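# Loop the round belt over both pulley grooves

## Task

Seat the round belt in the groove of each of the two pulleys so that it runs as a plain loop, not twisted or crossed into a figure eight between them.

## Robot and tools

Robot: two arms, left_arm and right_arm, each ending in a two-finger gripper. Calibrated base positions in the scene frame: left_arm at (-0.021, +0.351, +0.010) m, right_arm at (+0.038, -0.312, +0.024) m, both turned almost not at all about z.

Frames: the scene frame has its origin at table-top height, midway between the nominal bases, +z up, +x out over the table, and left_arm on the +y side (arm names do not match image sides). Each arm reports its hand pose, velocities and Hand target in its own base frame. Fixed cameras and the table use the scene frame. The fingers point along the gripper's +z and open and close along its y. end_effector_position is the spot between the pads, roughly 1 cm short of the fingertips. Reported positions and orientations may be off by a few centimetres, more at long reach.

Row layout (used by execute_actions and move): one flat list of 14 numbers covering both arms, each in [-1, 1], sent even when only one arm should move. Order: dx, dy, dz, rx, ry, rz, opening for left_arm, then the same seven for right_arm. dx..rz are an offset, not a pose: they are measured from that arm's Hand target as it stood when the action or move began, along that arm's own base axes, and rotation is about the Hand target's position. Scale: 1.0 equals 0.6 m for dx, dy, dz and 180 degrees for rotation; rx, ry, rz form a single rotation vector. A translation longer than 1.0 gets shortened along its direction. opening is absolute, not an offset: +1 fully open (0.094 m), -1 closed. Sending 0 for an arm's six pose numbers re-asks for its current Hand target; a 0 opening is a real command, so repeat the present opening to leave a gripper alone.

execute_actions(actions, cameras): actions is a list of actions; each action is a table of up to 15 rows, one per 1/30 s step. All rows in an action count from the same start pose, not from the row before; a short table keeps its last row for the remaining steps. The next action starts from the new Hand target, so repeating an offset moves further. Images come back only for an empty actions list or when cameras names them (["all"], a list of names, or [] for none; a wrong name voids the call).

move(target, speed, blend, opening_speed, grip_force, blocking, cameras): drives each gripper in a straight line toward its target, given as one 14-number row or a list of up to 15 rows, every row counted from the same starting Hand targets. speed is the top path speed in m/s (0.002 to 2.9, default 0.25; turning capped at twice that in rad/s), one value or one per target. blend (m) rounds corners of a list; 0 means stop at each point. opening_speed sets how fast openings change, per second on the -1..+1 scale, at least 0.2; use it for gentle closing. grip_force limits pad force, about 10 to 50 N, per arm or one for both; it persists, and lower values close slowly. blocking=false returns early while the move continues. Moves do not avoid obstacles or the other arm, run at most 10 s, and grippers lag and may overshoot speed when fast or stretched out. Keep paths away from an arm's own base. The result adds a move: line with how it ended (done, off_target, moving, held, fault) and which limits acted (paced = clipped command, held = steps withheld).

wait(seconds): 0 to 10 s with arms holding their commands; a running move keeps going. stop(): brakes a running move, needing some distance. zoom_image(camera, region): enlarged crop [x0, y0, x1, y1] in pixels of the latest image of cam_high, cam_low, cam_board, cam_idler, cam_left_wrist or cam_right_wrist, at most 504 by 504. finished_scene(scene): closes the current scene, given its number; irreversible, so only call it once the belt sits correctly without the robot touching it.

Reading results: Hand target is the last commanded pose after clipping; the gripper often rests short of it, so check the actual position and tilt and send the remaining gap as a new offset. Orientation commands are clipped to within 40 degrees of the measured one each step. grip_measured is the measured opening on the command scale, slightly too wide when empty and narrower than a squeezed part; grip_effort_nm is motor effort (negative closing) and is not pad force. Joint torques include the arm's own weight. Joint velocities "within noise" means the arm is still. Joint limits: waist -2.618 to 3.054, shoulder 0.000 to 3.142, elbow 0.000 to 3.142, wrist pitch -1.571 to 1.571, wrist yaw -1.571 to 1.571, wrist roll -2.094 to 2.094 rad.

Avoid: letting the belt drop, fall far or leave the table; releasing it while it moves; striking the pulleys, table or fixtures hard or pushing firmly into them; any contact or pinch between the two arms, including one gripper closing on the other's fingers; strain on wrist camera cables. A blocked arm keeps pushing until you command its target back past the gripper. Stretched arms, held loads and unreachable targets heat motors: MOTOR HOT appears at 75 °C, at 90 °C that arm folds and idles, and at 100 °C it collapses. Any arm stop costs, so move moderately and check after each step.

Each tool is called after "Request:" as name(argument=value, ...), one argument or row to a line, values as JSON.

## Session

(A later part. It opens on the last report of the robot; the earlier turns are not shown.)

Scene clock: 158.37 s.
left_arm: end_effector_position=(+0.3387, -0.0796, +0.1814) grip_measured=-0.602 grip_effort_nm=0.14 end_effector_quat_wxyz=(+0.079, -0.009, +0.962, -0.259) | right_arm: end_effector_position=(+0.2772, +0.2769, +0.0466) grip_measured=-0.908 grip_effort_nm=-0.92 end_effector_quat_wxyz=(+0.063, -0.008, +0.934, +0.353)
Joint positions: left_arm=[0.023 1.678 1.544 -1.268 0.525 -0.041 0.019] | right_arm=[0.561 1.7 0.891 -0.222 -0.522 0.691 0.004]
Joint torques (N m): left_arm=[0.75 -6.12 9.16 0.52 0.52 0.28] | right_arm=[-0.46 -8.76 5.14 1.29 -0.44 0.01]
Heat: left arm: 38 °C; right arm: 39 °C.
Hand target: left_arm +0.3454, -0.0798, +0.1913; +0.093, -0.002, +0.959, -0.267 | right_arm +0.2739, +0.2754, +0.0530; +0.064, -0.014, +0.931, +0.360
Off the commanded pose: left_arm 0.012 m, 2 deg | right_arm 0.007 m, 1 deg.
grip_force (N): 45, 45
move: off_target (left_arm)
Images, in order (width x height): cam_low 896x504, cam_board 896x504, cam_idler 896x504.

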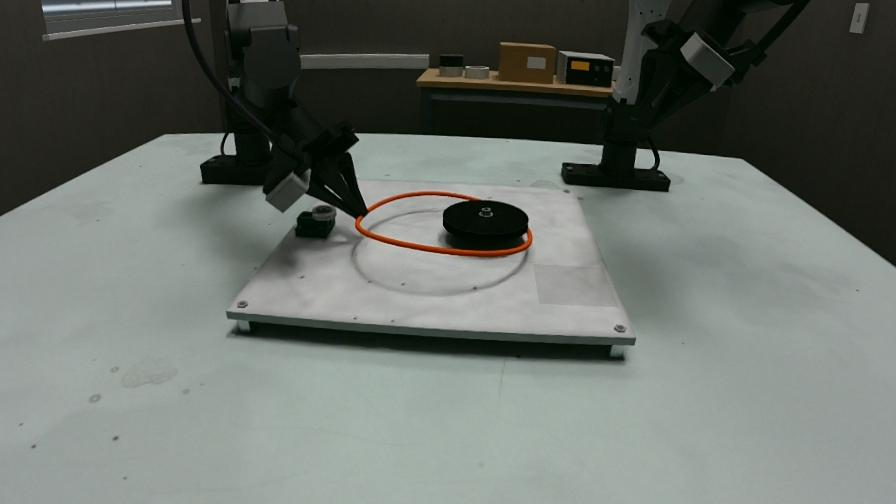

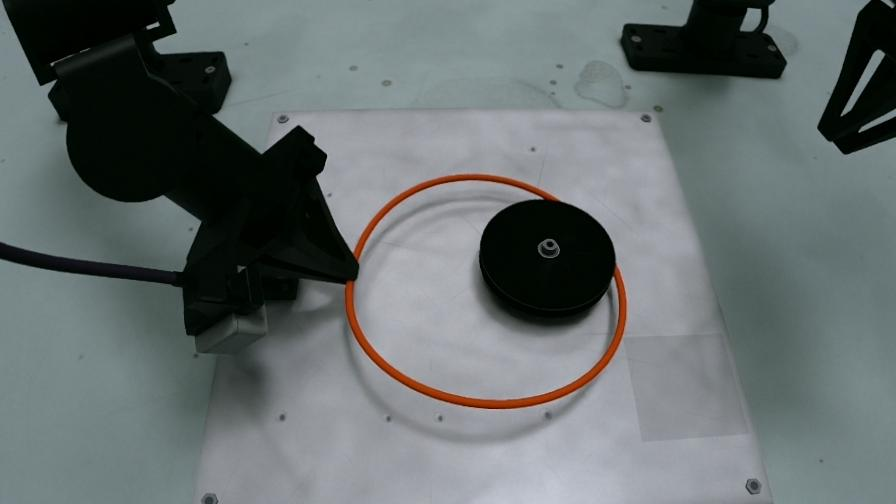

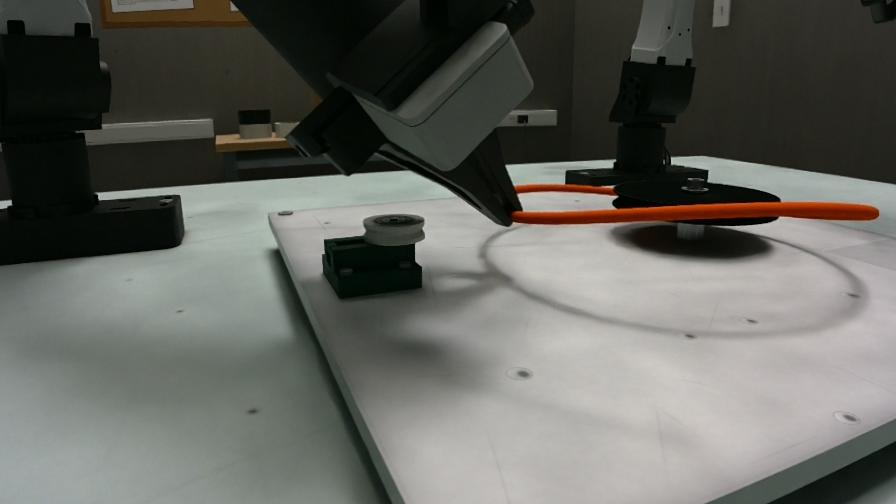

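Request:
move(
  target=[
    [0,0,0,0,0,0,-0.6,-0.035,0.02,0.006,0.0,0.0,0,-1],
    [0,0,0,0,0,0,-0.6,-0.03,-0.06,0.008,0.0,0,0,-1],
  ],
  speed=0.07,
  cameras=["cam_low","cam_board","cam_idler"],
)

Request:
zoom_image(
  camera="cam_low",
  region=[340, 160, 580, 280],
)

Request:
zoom_image(
  camera="cam_idler",
  region=[500, 150, 860, 270],
)

Scene clock: 161.50 s.
left_arm: end_effector_position=(+0.3387, -0.0796, +0.1814) grip_measured=-0.602 grip_effort_nm=0.14 end_effector_quat_wxyz=(+0.079, -0.009, +0.962, -0.259) | right_arm: end_effector_position=(+0.2595, +0.2416, +0.0540) grip_measured=-0.908 grip_effort_nm=-0.92 end_effector_quat_wxyz=(+0.064, -0.010, +0.933, +0.355)
Joint positions: left_arm=[0.023 1.678 1.544 -1.268 0.525 -0.041 0.019] | right_arm=[0.483 1.568 0.786 -0.285 -0.565 0.61 0.004]
Joint torques (N m): left_arm=[0.76 -6.12 9.17 0.52 0.51 0.28] | right_arm=[-0.77 -7.39 5.08 1.22 -0.39 -0.03]
Heat: left arm: 38 °C; right arm: 39 °C.
Hand target: left_arm +0.3454, -0.0798, +0.1913; +0.093, -0.002, +0.959, -0.267 | right_arm +0.2560, +0.2394, +0.0579; +0.064, -0.014, +0.931, +0.360
Off the commanded pose: left_arm 0.012 m, 2 deg | right_arm 0.006 m, 1 deg.
grip_force (N): 45, 45
move: off_target (left_arm)
Images, in order (width x height): cam_low 896x504, cam_board 896x504, cam_idler 896x504.

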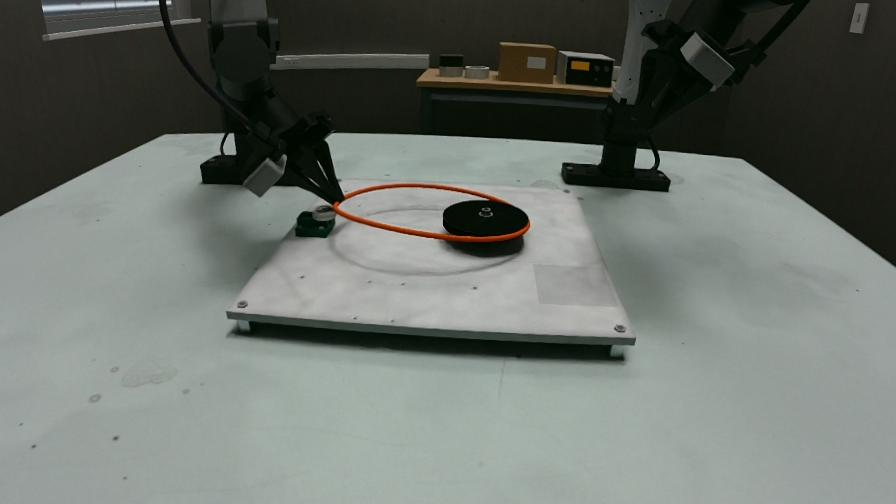

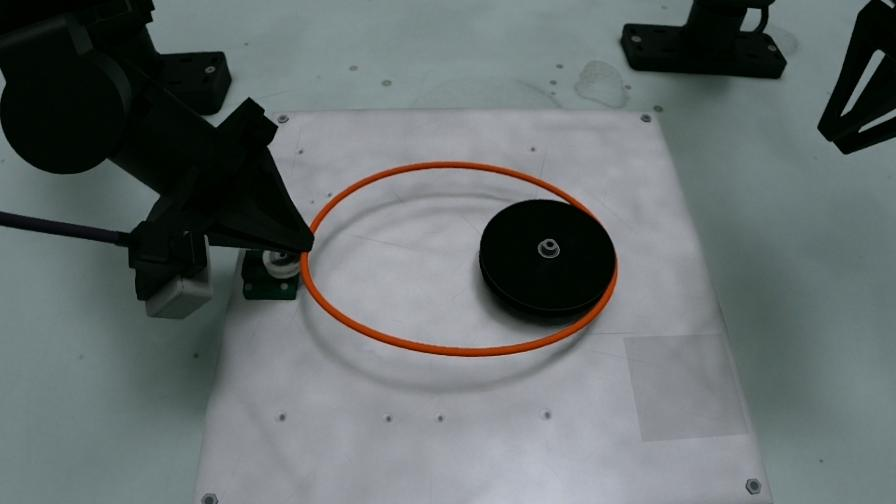

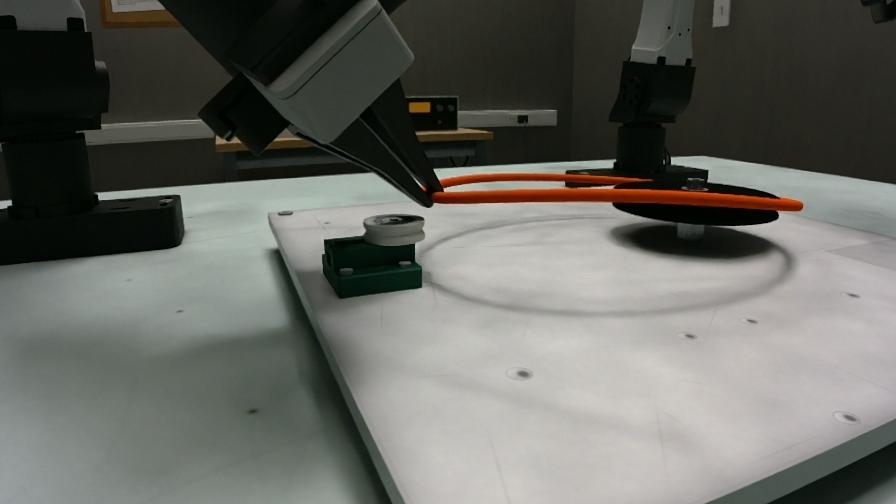

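Scaled by 2.100 from the camera's 896x504 image, which has a finer 1280x720 frame.

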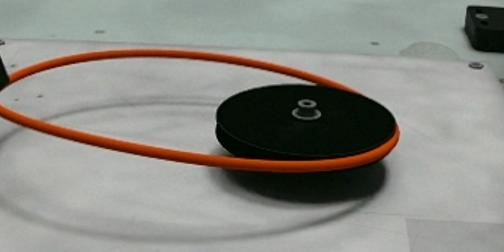

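Scaled by 1.400 from the camera's 896x504 image, which has a finer 1280x720 frame.

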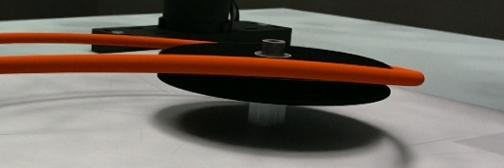

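Request:
move(
  target=[
    [0,0,0,0,0,0,-0.6,0.006,-0.02,0.026,0.0,0.0,0,-1],
    [0,0,0,0,0,0,-0.6,0.008,-0.108,0.03,-0.02,0,0,-1],
  ],
  speed=0.06,
  blend=0.01,
  cameras=["cam_low","cam_board","cam_idler","cam_right_wrist"],
)

Request:
zoom_image(
  camera="cam_low",
  region=[300, 160, 540, 280],
)

Request:
zoom_image(
  camera="cam_idler",
  region=[500, 150, 860, 270],
)

Scene clock: 164.17 s.
left_arm: end_effector_position=(+0.3387, -0.0796, +0.1814) grip_measured=-0.602 grip_effort_nm=0.14 end_effector_quat_wxyz=(+0.079, -0.009, +0.962, -0.259) | right_arm: end_effector_position=(+0.2512, +0.1937, +0.0729) grip_measured=-0.908 grip_effort_nm=-0.91 end_effector_quat_wxyz=(+0.046, -0.034, +0.930, +0.364)
Joint positions: left_arm=[0.023 1.678 1.544 -1.268 0.525 -0.041 0.019] | right_arm=[0.303 1.49 0.812 -0.549 -0.682 0.353 0.004]
Joint torques (N m): left_arm=[0.75 -6.12 9.16 0.52 0.52 0.28] | right_arm=[-3.47 -6.58 7.79 0.47 0.4 -0.09]
Heat: left arm: 37 °C; right arm: 39 °C.
Hand target: left_arm +0.3454, -0.0798, +0.1913; +0.093, -0.002, +0.959, -0.267 | right_arm +0.2608, +0.1746, +0.0758; +0.064, -0.016, +0.941, +0.331
Off the commanded pose: left_arm 0.012 m, 2 deg | right_arm 0.022 m, 5 deg.
grip_force (N): 45, 45
move: off_target (left_arm, right_arm)
camera_calibration:
cam_right_wrist: T_world_to_cam=[[0.0979287, -0.734446, -0.671564, 0.168512], [-0.927844, -0.311404, 0.205263, 0.317146], [-0.359883, 0.603006, -0.711947, 0.116421], [0, 0, 0, 1]] pos_world=[0.319657, 0.152321, 0.130954]
Images, in order (width x height): cam_low 896x504, cam_board 896x504, cam_idler 896x504, cam_right_wrist 896x504.

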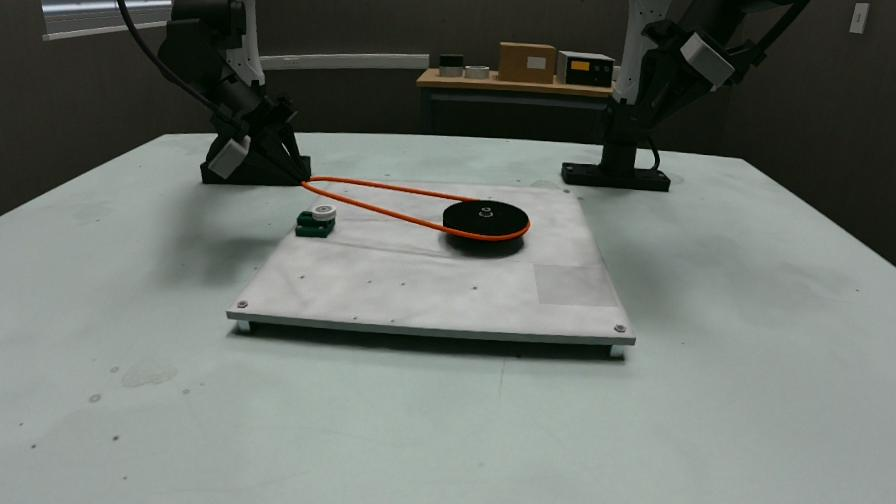

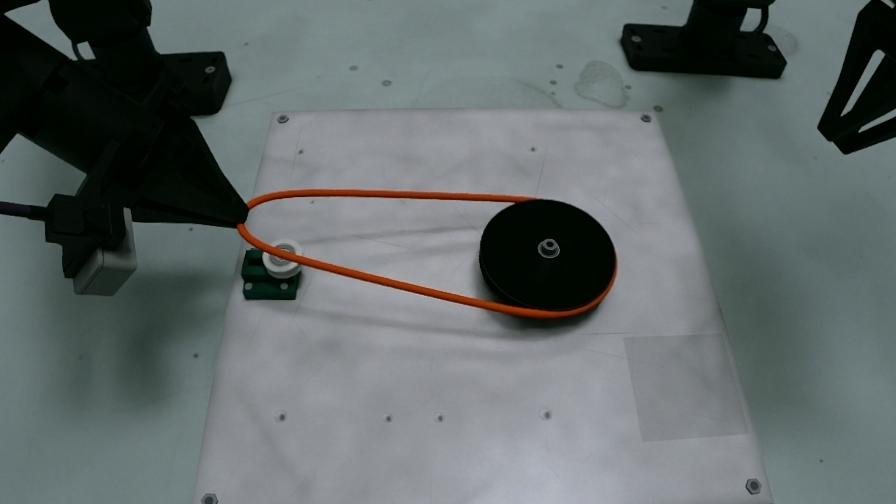

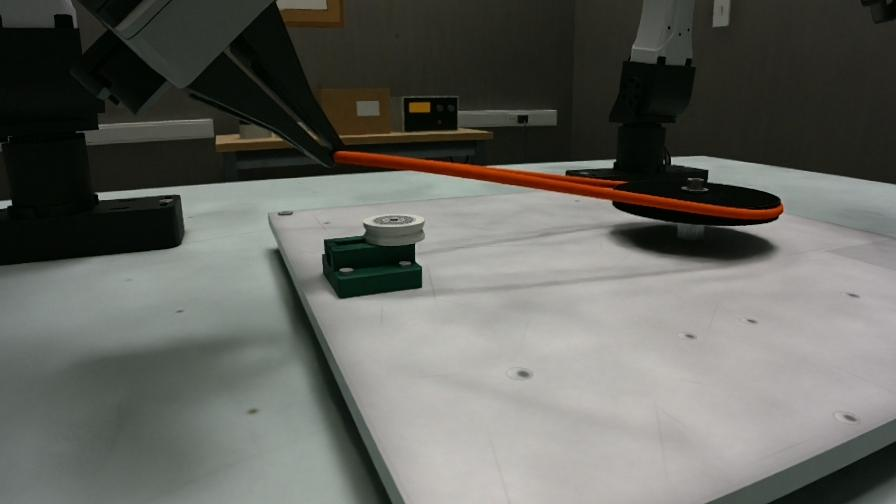

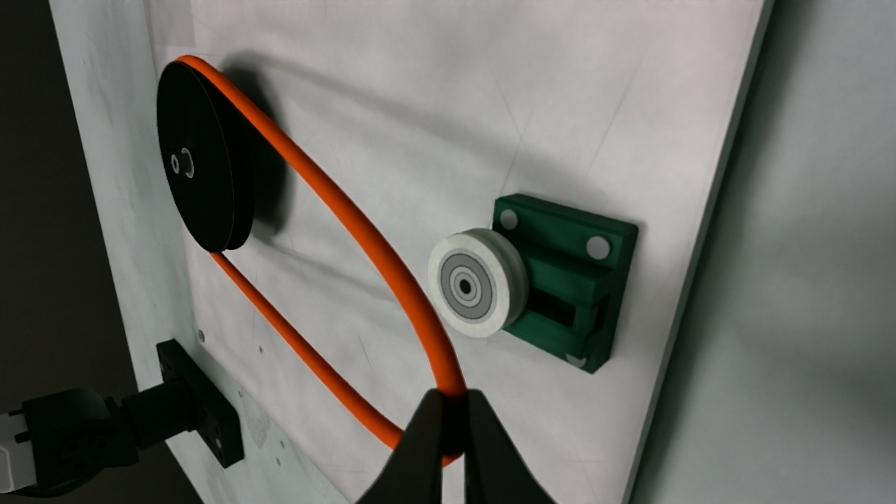

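Scaled by 2.100 from the camera's 896x504 image, which has a finer 1280x720 frame.

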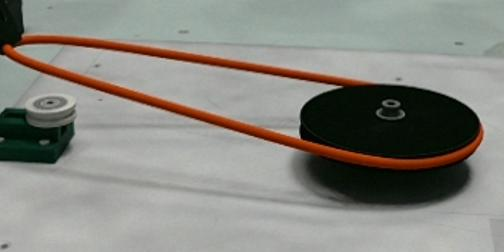

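Scaled by 1.400 from the camera's 896x504 image, which has a finer 1280x720 frame.

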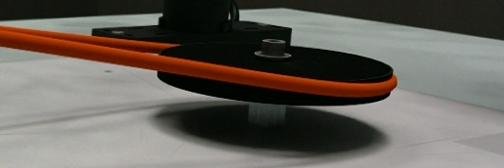

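Request:
move(
  target=[
    [0,0,0,0,0,0,-0.6,0.022,-0.004,0.0,-0.07,0.035,0,-1],
    [0,0,0,0,0,0,-0.6,0.022,-0.004,-0.05,-0.07,0.035,0,-1],
  ],
  speed=0.05,
  cameras=["cam_board","cam_idler","cam_right_wrist"],
)

Request:
zoom_image(
  camera="cam_idler",
  region=[290, 150, 450, 300],
)

Scene clock: 168.83 s.
left_arm: end_effector_position=(+0.3387, -0.0796, +0.1814) grip_measured=-0.602 grip_effort_nm=0.14 end_effector_quat_wxyz=(+0.079, -0.009, +0.962, -0.259) | right_arm: end_effector_position=(+0.2723, +0.1950, +0.0631) grip_measured=-0.908 grip_effort_nm=-0.92 end_effector_quat_wxyz=(+0.010, -0.028, +0.959, +0.280)
Joint positions: left_arm=[0.023 1.678 1.544 -1.268 0.525 -0.041 0.019] | right_arm=[0.357 1.646 1.02 -0.722 -0.528 0.358 0.004]
Joint torques (N m): left_arm=[0.75 -6.12 9.16 0.52 0.52 0.28] | right_arm=[-1.72 -5.31 4.79 0.52 0.84 0.14]
Heat: left arm: 37 °C; right arm: 38 °C.
Hand target: left_arm +0.3454, -0.0798, +0.1913; +0.093, -0.002, +0.959, -0.267 | right_arm +0.2738, +0.1722, +0.0457; +0.010, -0.005, +0.974, +0.226
Off the commanded pose: left_arm 0.012 m, 2 deg | right_arm 0.029 m, 7 deg.
grip_force (N): 45, 45
move: off_target (left_arm, right_arm)
camera_calibration:
cam_right_wrist: T_world_to_cam=[[0.0608679, -0.8427, -0.534931, 0.18352], [-0.907889, -0.269439, 0.321154, 0.318254], [-0.414768, 0.46611, -0.781479, 0.162295], [0, 0, 0, 1]] pos_world=[0.345084, 0.164755, 0.122792]
Images, in order (width x height): cam_board 896x504, cam_idler 896x504, cam_right_wrist 896x504.

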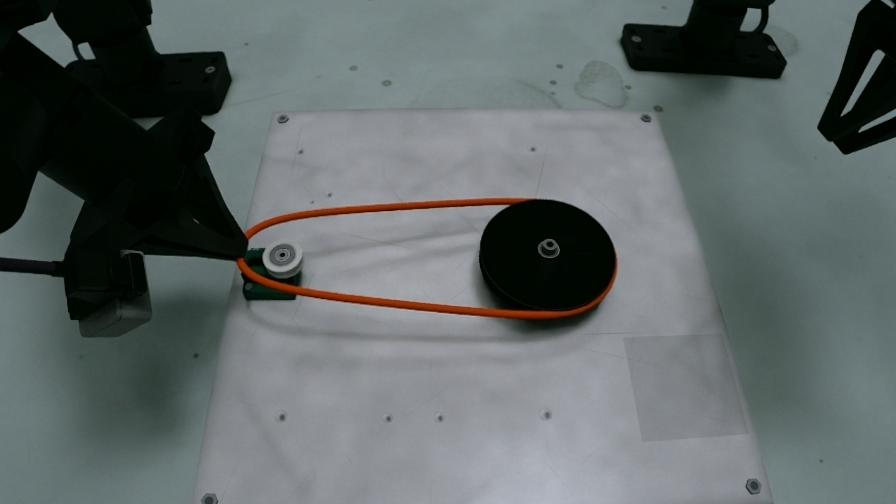

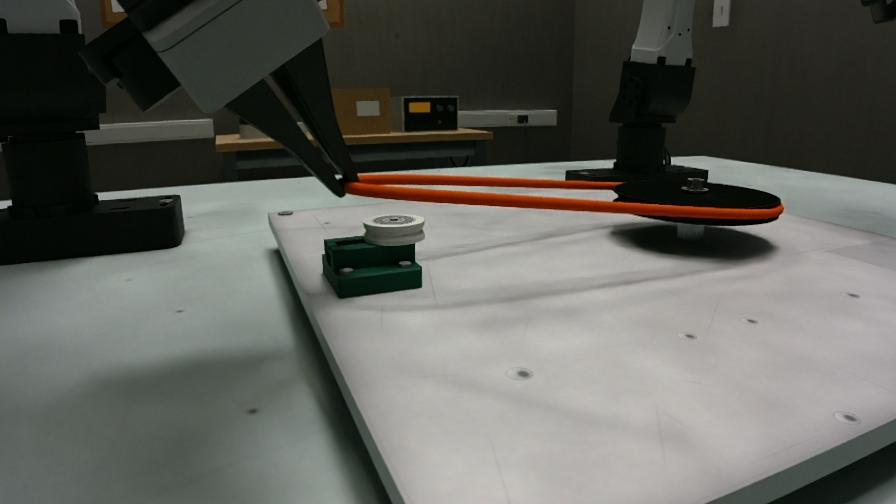

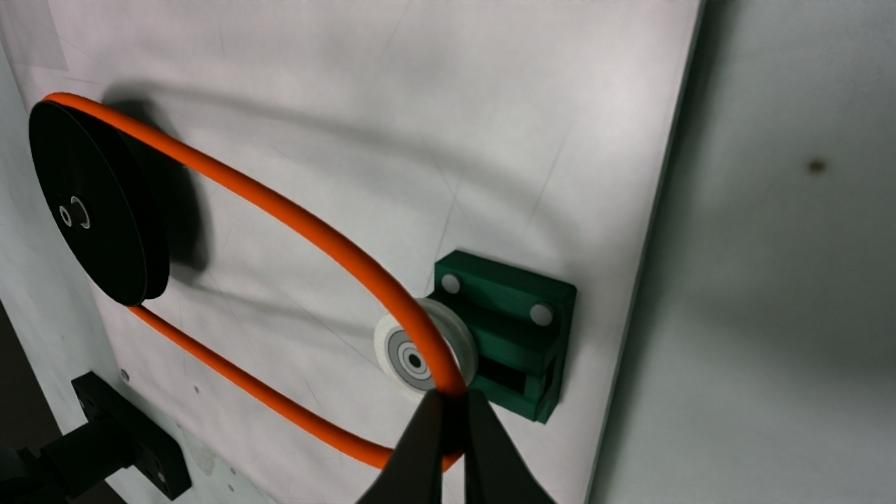

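Scaled by 3.150 from the camera's 896x504 image, which has a finer 1280x720 frame.

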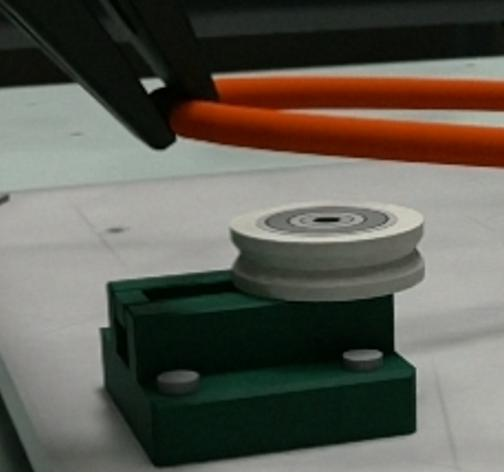

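Request:
move(
  target=[
    [0,0,0,0,0,0,-0.6,-0.01,-0.002,-0.038,0,0,0,-1],
  ],
  speed=0.05,
  cameras=["cam_board","cam_idler","cam_right_wrist"],
)

Request:
zoom_image(
  camera="cam_idler",
  region=[290, 150, 450, 300],
)

Scene clock: 170.37 s.
left_arm: end_effector_position=(+0.3387, -0.0796, +0.1814) grip_measured=-0.602 grip_effort_nm=0.14 end_effector_quat_wxyz=(+0.079, -0.009, +0.962, -0.259) | right_arm: end_effector_position=(+0.2690, +0.1938, +0.0419) grip_measured=-0.908 grip_effort_nm=-0.92 end_effector_quat_wxyz=(+0.014, -0.028, +0.959, +0.282)
Joint positions: left_arm=[0.023 1.678 1.544 -1.268 0.525 -0.041 0.019] | right_arm=[0.357 1.662 0.943 -0.619 -0.528 0.361 0.004]
Joint torques (N m): left_arm=[0.75 -6.12 9.16 0.52 0.52 0.28] | right_arm=[-1.48 -4.9 4.42 0.54 0.76 0.15]
Heat: left arm: 37 °C; right arm: 38 °C.
Hand target: left_arm +0.3454, -0.0798, +0.1913; +0.093, -0.002, +0.959, -0.267 | right_arm +0.2679, +0.1710, +0.0230; +0.010, -0.005, +0.974, +0.226
Off the commanded pose: left_arm 0.012 m, 2 deg | right_arm 0.030 m, 7 deg.
grip_force (N): 45, 45
move: off_target (left_arm, right_arm)
camera_calibration:
cam_right_wrist: T_world_to_cam=[[0.0628062, -0.840989, -0.537395, 0.170507], [-0.911036, -0.268175, 0.313203, 0.322597], [-0.407516, 0.469915, -0.783014, 0.142282], [0, 0, 0, 1]] pos_world=[0.34117, 0.163046, 0.102]
Images, in order (width x height): cam_board 896x504, cam_idler 896x504, cam_right_wrist 896x504.

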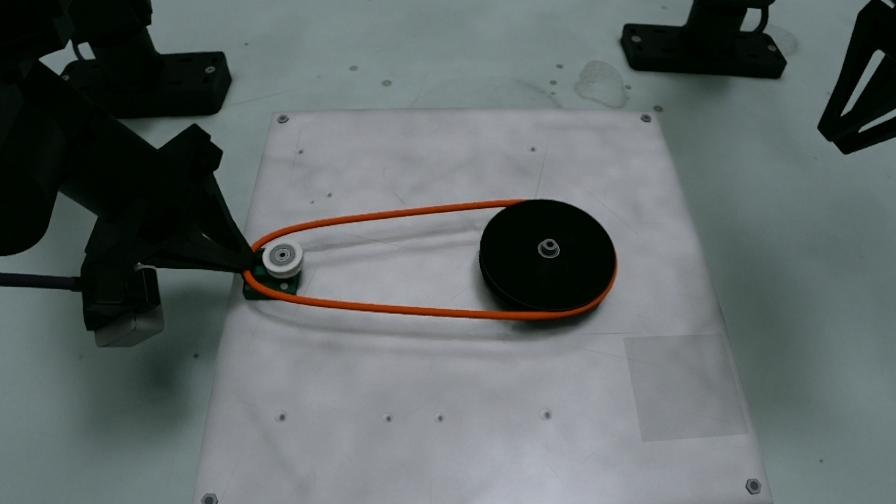

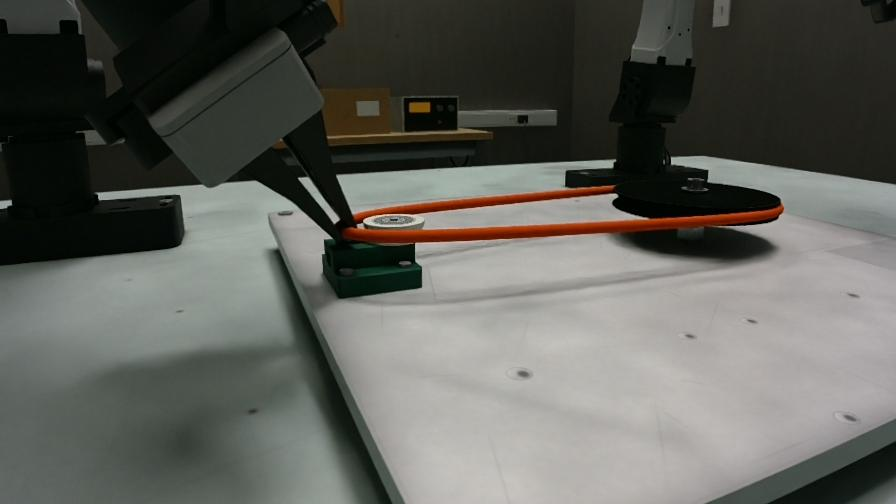

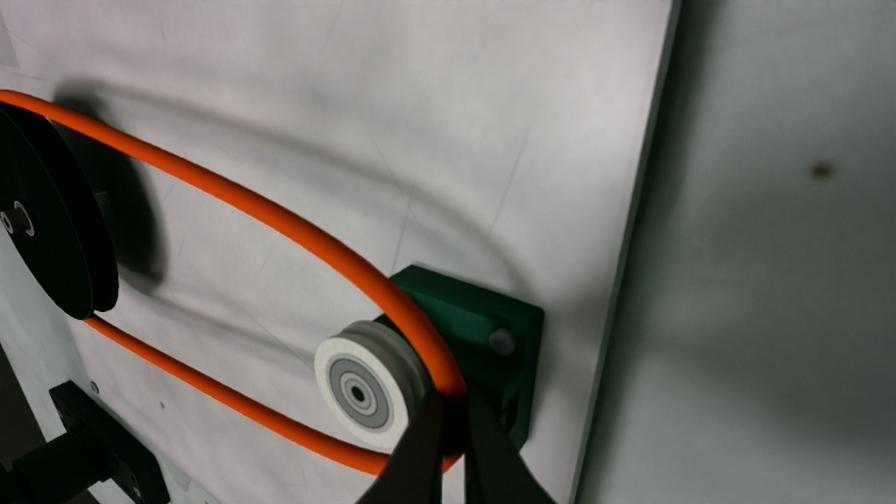

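Scaled by 3.150 from the camera's 896x504 image, which has a finer 1280x720 frame.

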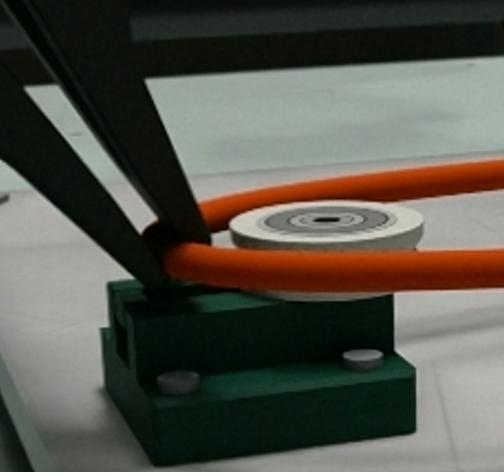

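Request:
move(
  target=[
    [0,0,0,0,0,0,-0.6,-0.004,0.012,-0.006,0,0,0,-1],
    [0,0,0,0,0,0,-0.6,-0.004,0.012,-0.006,0,0,0,-1],
  ],
  speed=0.03,
  cameras=["cam_idler","cam_right_wrist"],
)

Request:
zoom_image(
  camera="cam_idler",
  region=[290, 150, 450, 300],
)

Scene clock: 171.93 s.
left_arm: end_effector_position=(+0.3387, -0.0796, +0.1814) grip_measured=-0.602 grip_effort_nm=0.14 end_effector_quat_wxyz=(+0.079, -0.009, +0.962, -0.259) | right_arm: end_effector_position=(+0.2671, +0.1966, +0.0383) grip_measured=-0.908 grip_effort_nm=-0.92 end_effector_quat_wxyz=(+0.014, -0.024, +0.961, +0.276)
Joint positions: left_arm=[0.023 1.678 1.544 -1.268 0.525 -0.041 0.019] | right_arm=[0.376 1.663 0.933 -0.601 -0.51 0.389 0.004]
Joint torques (N m): left_arm=[0.75 -6.12 9.16 0.52 0.51 0.28] | right_arm=[-0.8 -4.51 4.29 0.66 0.72 0.17]
Heat: left arm: 37 °C; right arm: 38 °C.
Hand target: left_arm +0.3454, -0.0798, +0.1913; +0.093, -0.002, +0.959, -0.267 | right_arm +0.2656, +0.1782, +0.0194; +0.010, -0.005, +0.974, +0.226
Off the commanded pose: left_arm 0.012 m, 2 deg | right_arm 0.026 m, 6 deg.
grip_force (N): 45, 45
move: off_target (left_arm, right_arm)
camera_calibration:
cam_right_wrist: T_world_to_cam=[[0.053909, -0.848485, -0.526466, 0.174576], [-0.912614, -0.255839, 0.318876, 0.32055], [-0.405252, 0.46327, -0.788132, 0.138306], [0, 0, 0, 1]] pos_world=[0.339176, 0.166061, 0.0986959]
Images, in order (width x height): cam_idler 896x504, cam_right_wrist 896x504.

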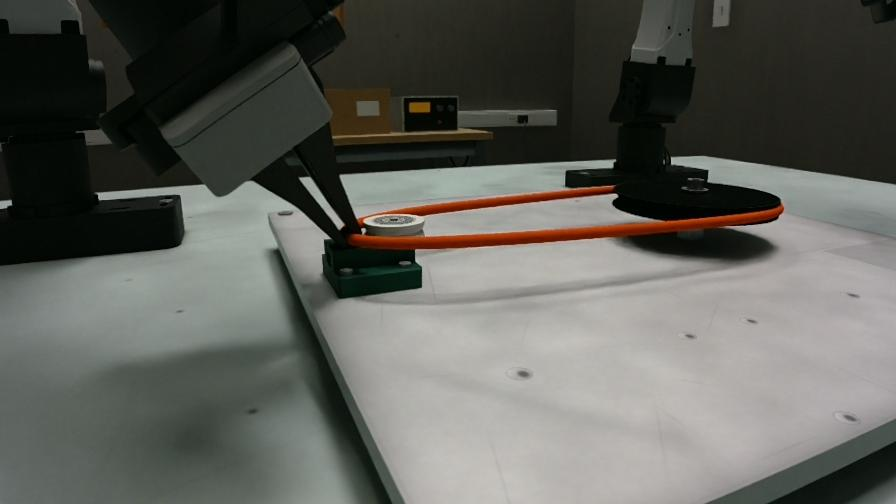

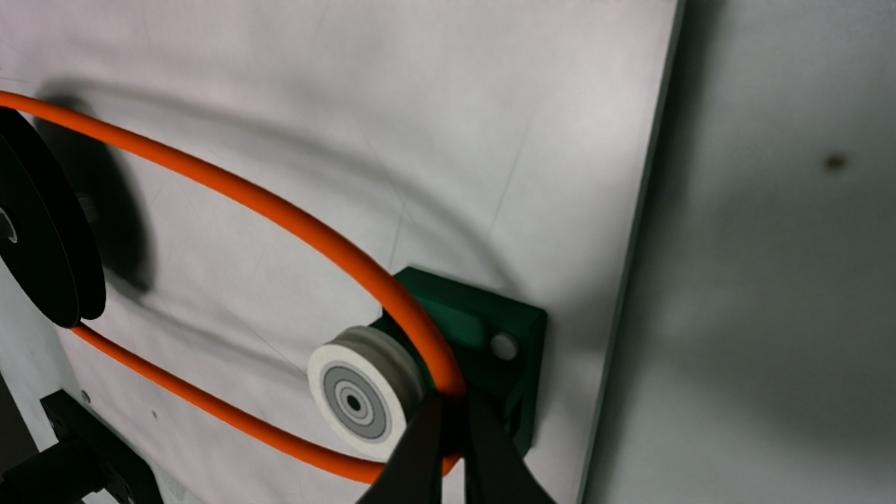

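Scaled by 3.150 from the camera's 896x504 image, which has a finer 1280x720 frame.

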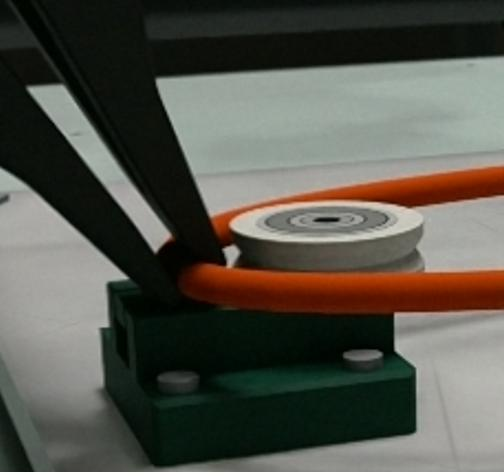

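Request:
move(
  target=[
    [0,0,0,0,0,0,-0.6,0,0.0,0,0,0,0,-0.8],
    [0,0,0,0,0,0,-0.6,0,0,0,0,0,0,-0.8],
    [0,0,0,0,0,0,-0.6,0,-0.015,0.045,0,0,0,-0.8],
  ],
  speed=0.08,
  cameras=["cam_low","cam_board","cam_idler","cam_right_wrist"],
)

Request:
zoom_image(
  camera="cam_idler",
  region=[290, 150, 450, 300],
)

Request:
zoom_image(
  camera="cam_idler",
  region=[500, 150, 860, 270],
)

Request:
zoom_image(
  camera="cam_low",
  region=[300, 160, 540, 280],
)

Scene clock: 174.73 s.
left_arm: end_effector_position=(+0.3387, -0.0796, +0.1814) grip_measured=-0.602 grip_effort_nm=0.14 end_effector_quat_wxyz=(+0.079, -0.009, +0.962, -0.259) | right_arm: end_effector_position=(+0.2558, +0.1702, +0.0345) grip_measured=-0.802 grip_effort_nm=0.11 end_effector_quat_wxyz=(-0.012, +0.000, +0.974, +0.227)
Joint positions: left_arm=[0.023 1.678 1.544 -1.268 0.525 -0.041 0.019] | right_arm=[0.345 1.647 0.943 -0.725 -0.437 0.377 0.009]
Joint torques (N m): left_arm=[0.75 -6.12 9.16 0.52 0.51 0.28] | right_arm=[-0.65 -7.45 7.75 0.53 -0.05 -0.02]
Heat: left arm: 38 °C; right arm: 38 °C.
Hand target: left_arm +0.3454, -0.0798, +0.1913; +0.093, -0.002, +0.959, -0.267 | right_arm +0.2656, +0.1692, +0.0464; +0.010, -0.005, +0.974, +0.226
Off the commanded pose: left_arm 0.012 m, 2 deg | right_arm 0.015 m, 3 deg.
grip_force (N): 45, 45
move: off_target (left_arm, right_arm)
camera_calibration:
cam_right_wrist: T_world_to_cam=[[-0.00468399, -0.89848, -0.43899, 0.171223], [-0.898144, -0.189238, 0.396896, 0.287043], [-0.439676, 0.396135, -0.806078, 0.163718], [0, 0, 0, 1]] pos_world=[0.330591, 0.143305, 0.093209]
Images, in order (width x height): cam_low 896x504, cam_board 896x504, cam_idler 896x504, cam_right_wrist 896x504.

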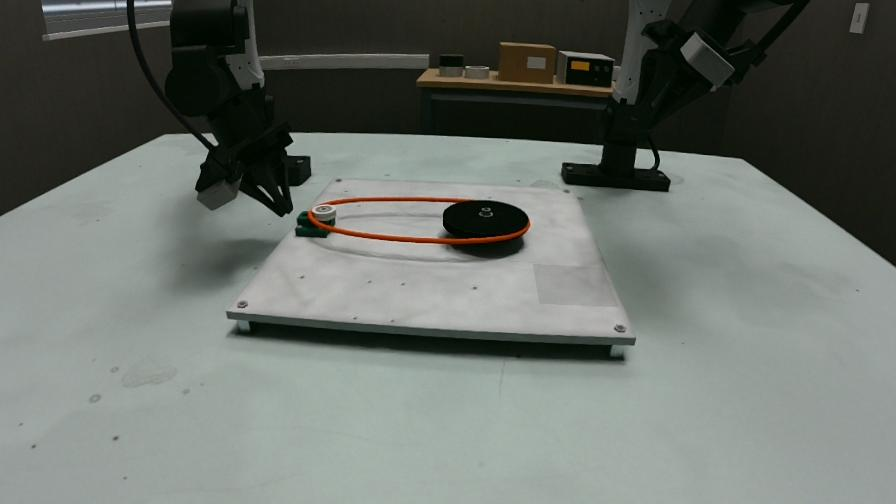

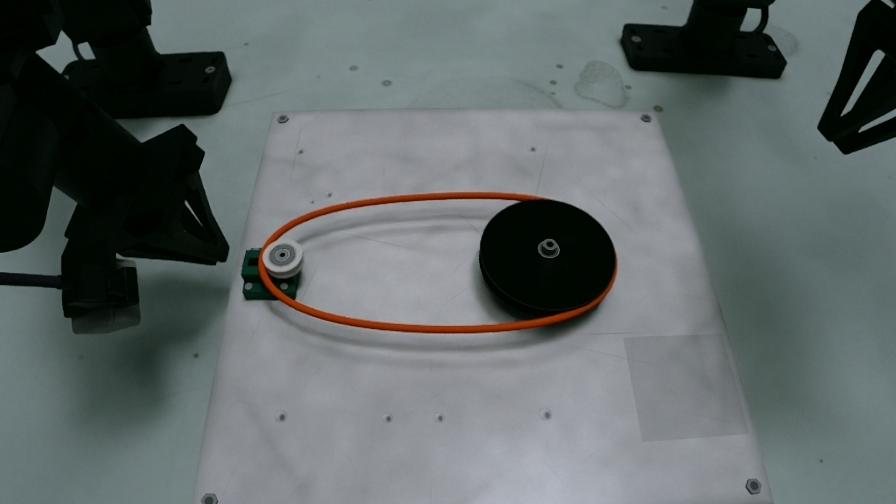

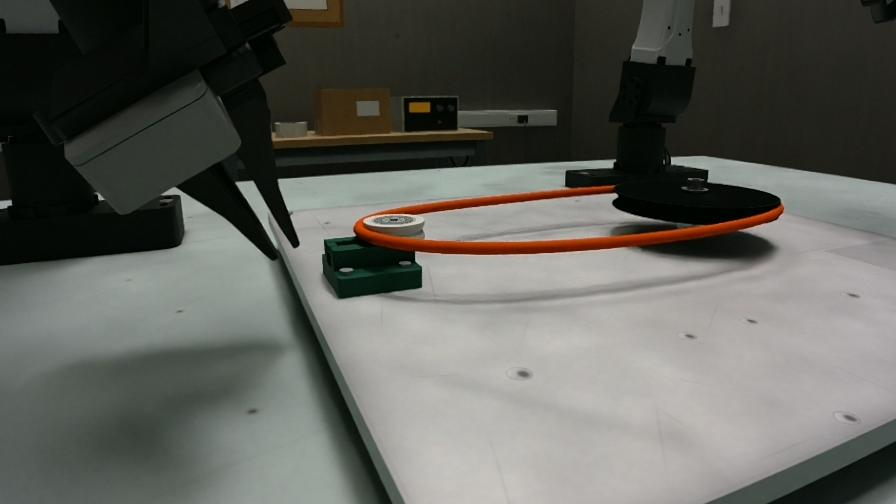

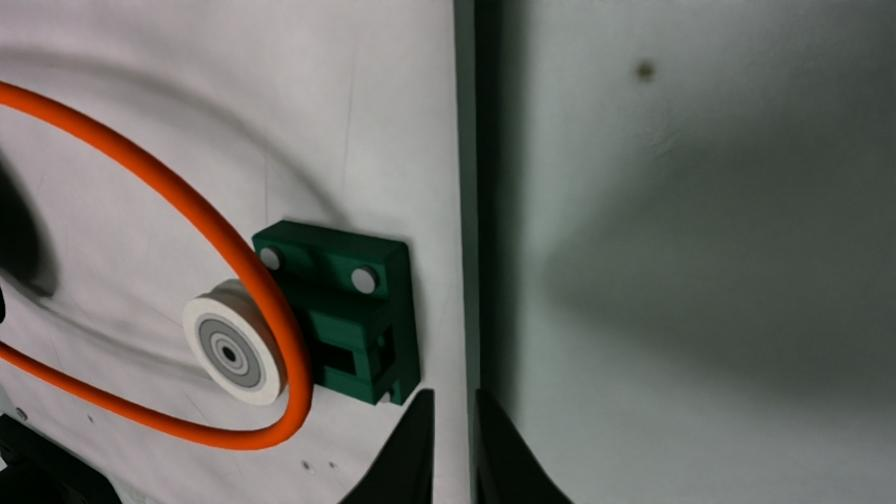

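Scaled by 3.150 from the camera's 896x504 image, which has a finer 1280x720 frame.

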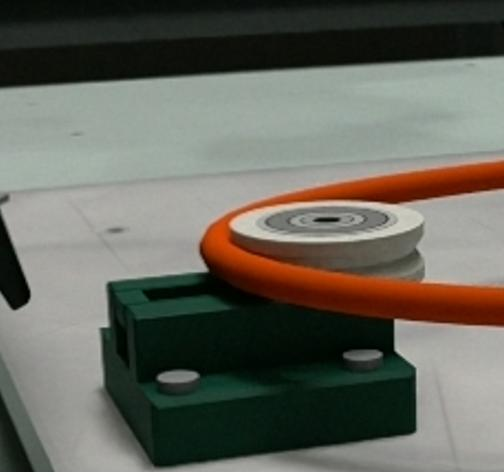

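Scaled by 1.400 from the camera's 896x504 image, which has a finer 1280x720 frame.

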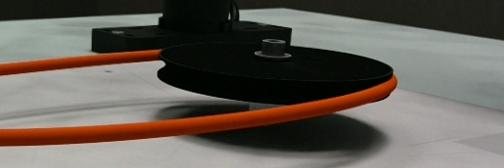

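Scaled by 2.100 from the camera's 896x504 image, which has a finer 1280x720 frame.

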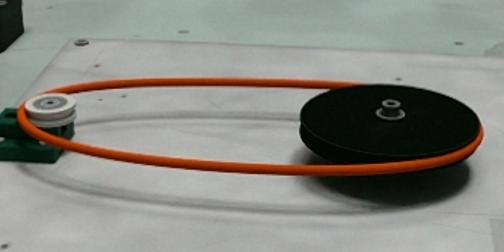

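Request:
move(
  target=[0,0,0,0,0,0,-0.6,-0.02,-0.1,0.12,0,0,0,-0.8],
  speed=0.15,
)

Request:
wait(
  seconds=1,
  cameras=["cam_low","cam_board","cam_idler"],
)

Request:
zoom_image(
  camera="cam_board",
  region=[230, 170, 650, 350],
)

Scene clock: 176.97 s.
left_arm: end_effector_position=(+0.3387, -0.0796, +0.1814) grip_measured=-0.602 grip_effort_nm=0.14 end_effector_quat_wxyz=(+0.079, -0.009, +0.962, -0.259) | right_arm: end_effector_position=(+0.2490, +0.1082, +0.1074) grip_measured=-0.802 grip_effort_nm=0.11 end_effector_quat_wxyz=(-0.004, +0.000, +0.976, +0.218)
Joint positions: left_arm=[0.023 1.678 1.544 -1.268 0.525 -0.041 0.019] | right_arm=[0.135 1.492 1.101 -1.125 -0.437 0.147 0.009]
Joint torques (N m): left_arm=[0.75 -6.12 9.17 0.52 0.51 0.28] | right_arm=[-0.7 -5.96 7.86 0.3 -0.36 -0.04]
Heat: left arm: 38 °C; right arm: 38 °C.
Hand target: left_arm +0.3454, -0.0798, +0.1913; +0.093, -0.002, +0.959, -0.267 | right_arm +0.2535, +0.1092, +0.1184; +0.010, -0.005, +0.974, +0.226
Off the commanded pose: left_arm 0.012 m, 2 deg | right_arm 0.012 m, 2 deg.
grip_force (N): 45, 45
move: off_target (left_arm, right_arm)

Scene clock: 177.97 s.
left_arm: end_effector_position=(+0.3387, -0.0796, +0.1814) grip_measured=-0.602 grip_effort_nm=0.14 end_effector_quat_wxyz=(+0.079, -0.009, +0.962, -0.259) | right_arm: end_effector_position=(+0.2489, +0.1082, +0.1074) grip_measured=-0.802 grip_effort_nm=0.11 end_effector_quat_wxyz=(-0.004, -0.001, +0.976, +0.218)
Joint positions: left_arm=[0.023 1.678 1.544 -1.268 0.525 -0.041 0.019] | right_arm=[0.135 1.492 1.101 -1.125 -0.437 0.146 0.009]
Joint torques (N m): left_arm=[0.75 -6.12 9.16 0.52 0.51 0.28] | right_arm=[-0.73 -6 8.08 0.32 -0.36 -0.06]
Heat: left arm: 38 °C; right arm: 38 °C.
Hand target: left_arm +0.3454, -0.0798, +0.1913; +0.093, -0.002, +0.959, -0.267 | right_arm +0.2535, +0.1092, +0.1184; +0.010, -0.005, +0.974, +0.226
Tool commands: left_gripper/opening=-0.6 right_gripper/opening=-0.8
Off the commanded pose: left_arm 0.012 m, 2 deg | right_arm 0.012 m, 2 deg.
grip_force (N): 45, 45
wait: 1.00 s; at rest by 0.17 s
Images, in order (width x height): cam_low 896x504, cam_board 896x504, cam_idler 896x504.

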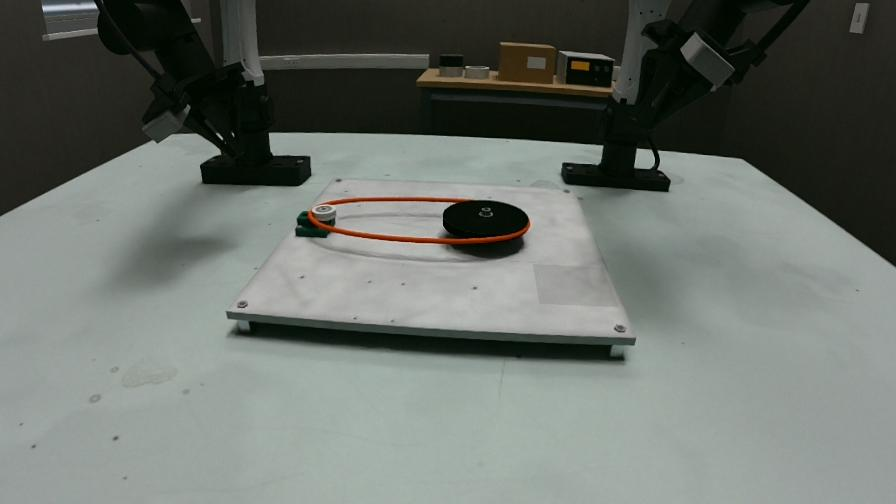

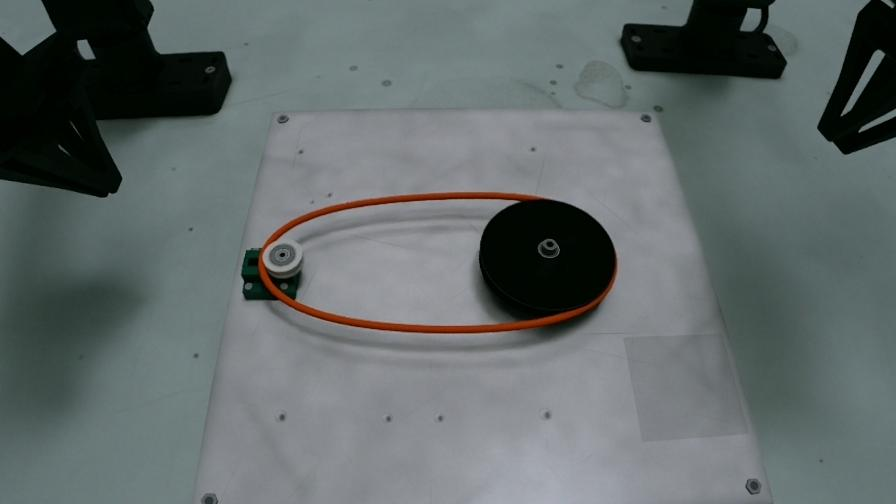

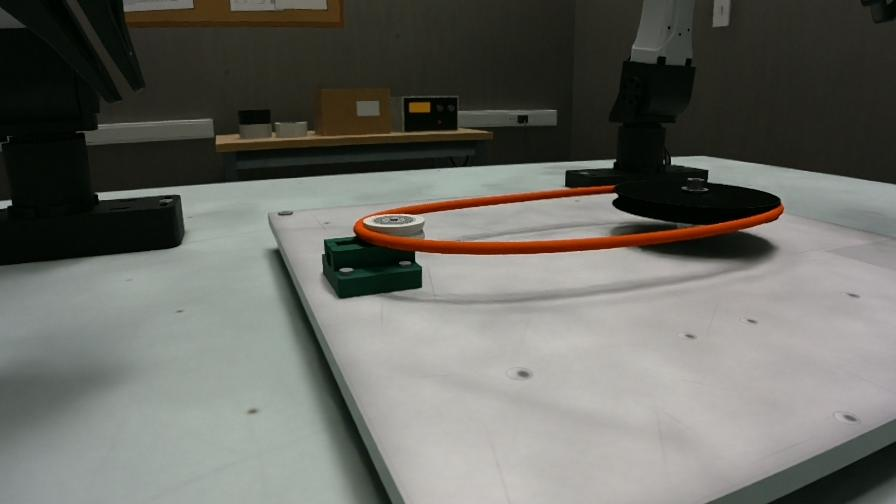

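Scaled by 1.200 from the camera's 896x504 image, which has a finer 1280x720 frame.

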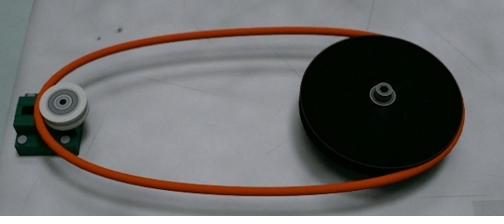

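Request:
finished_scene(
  scene=1,
)

The scene is finished: the task was done.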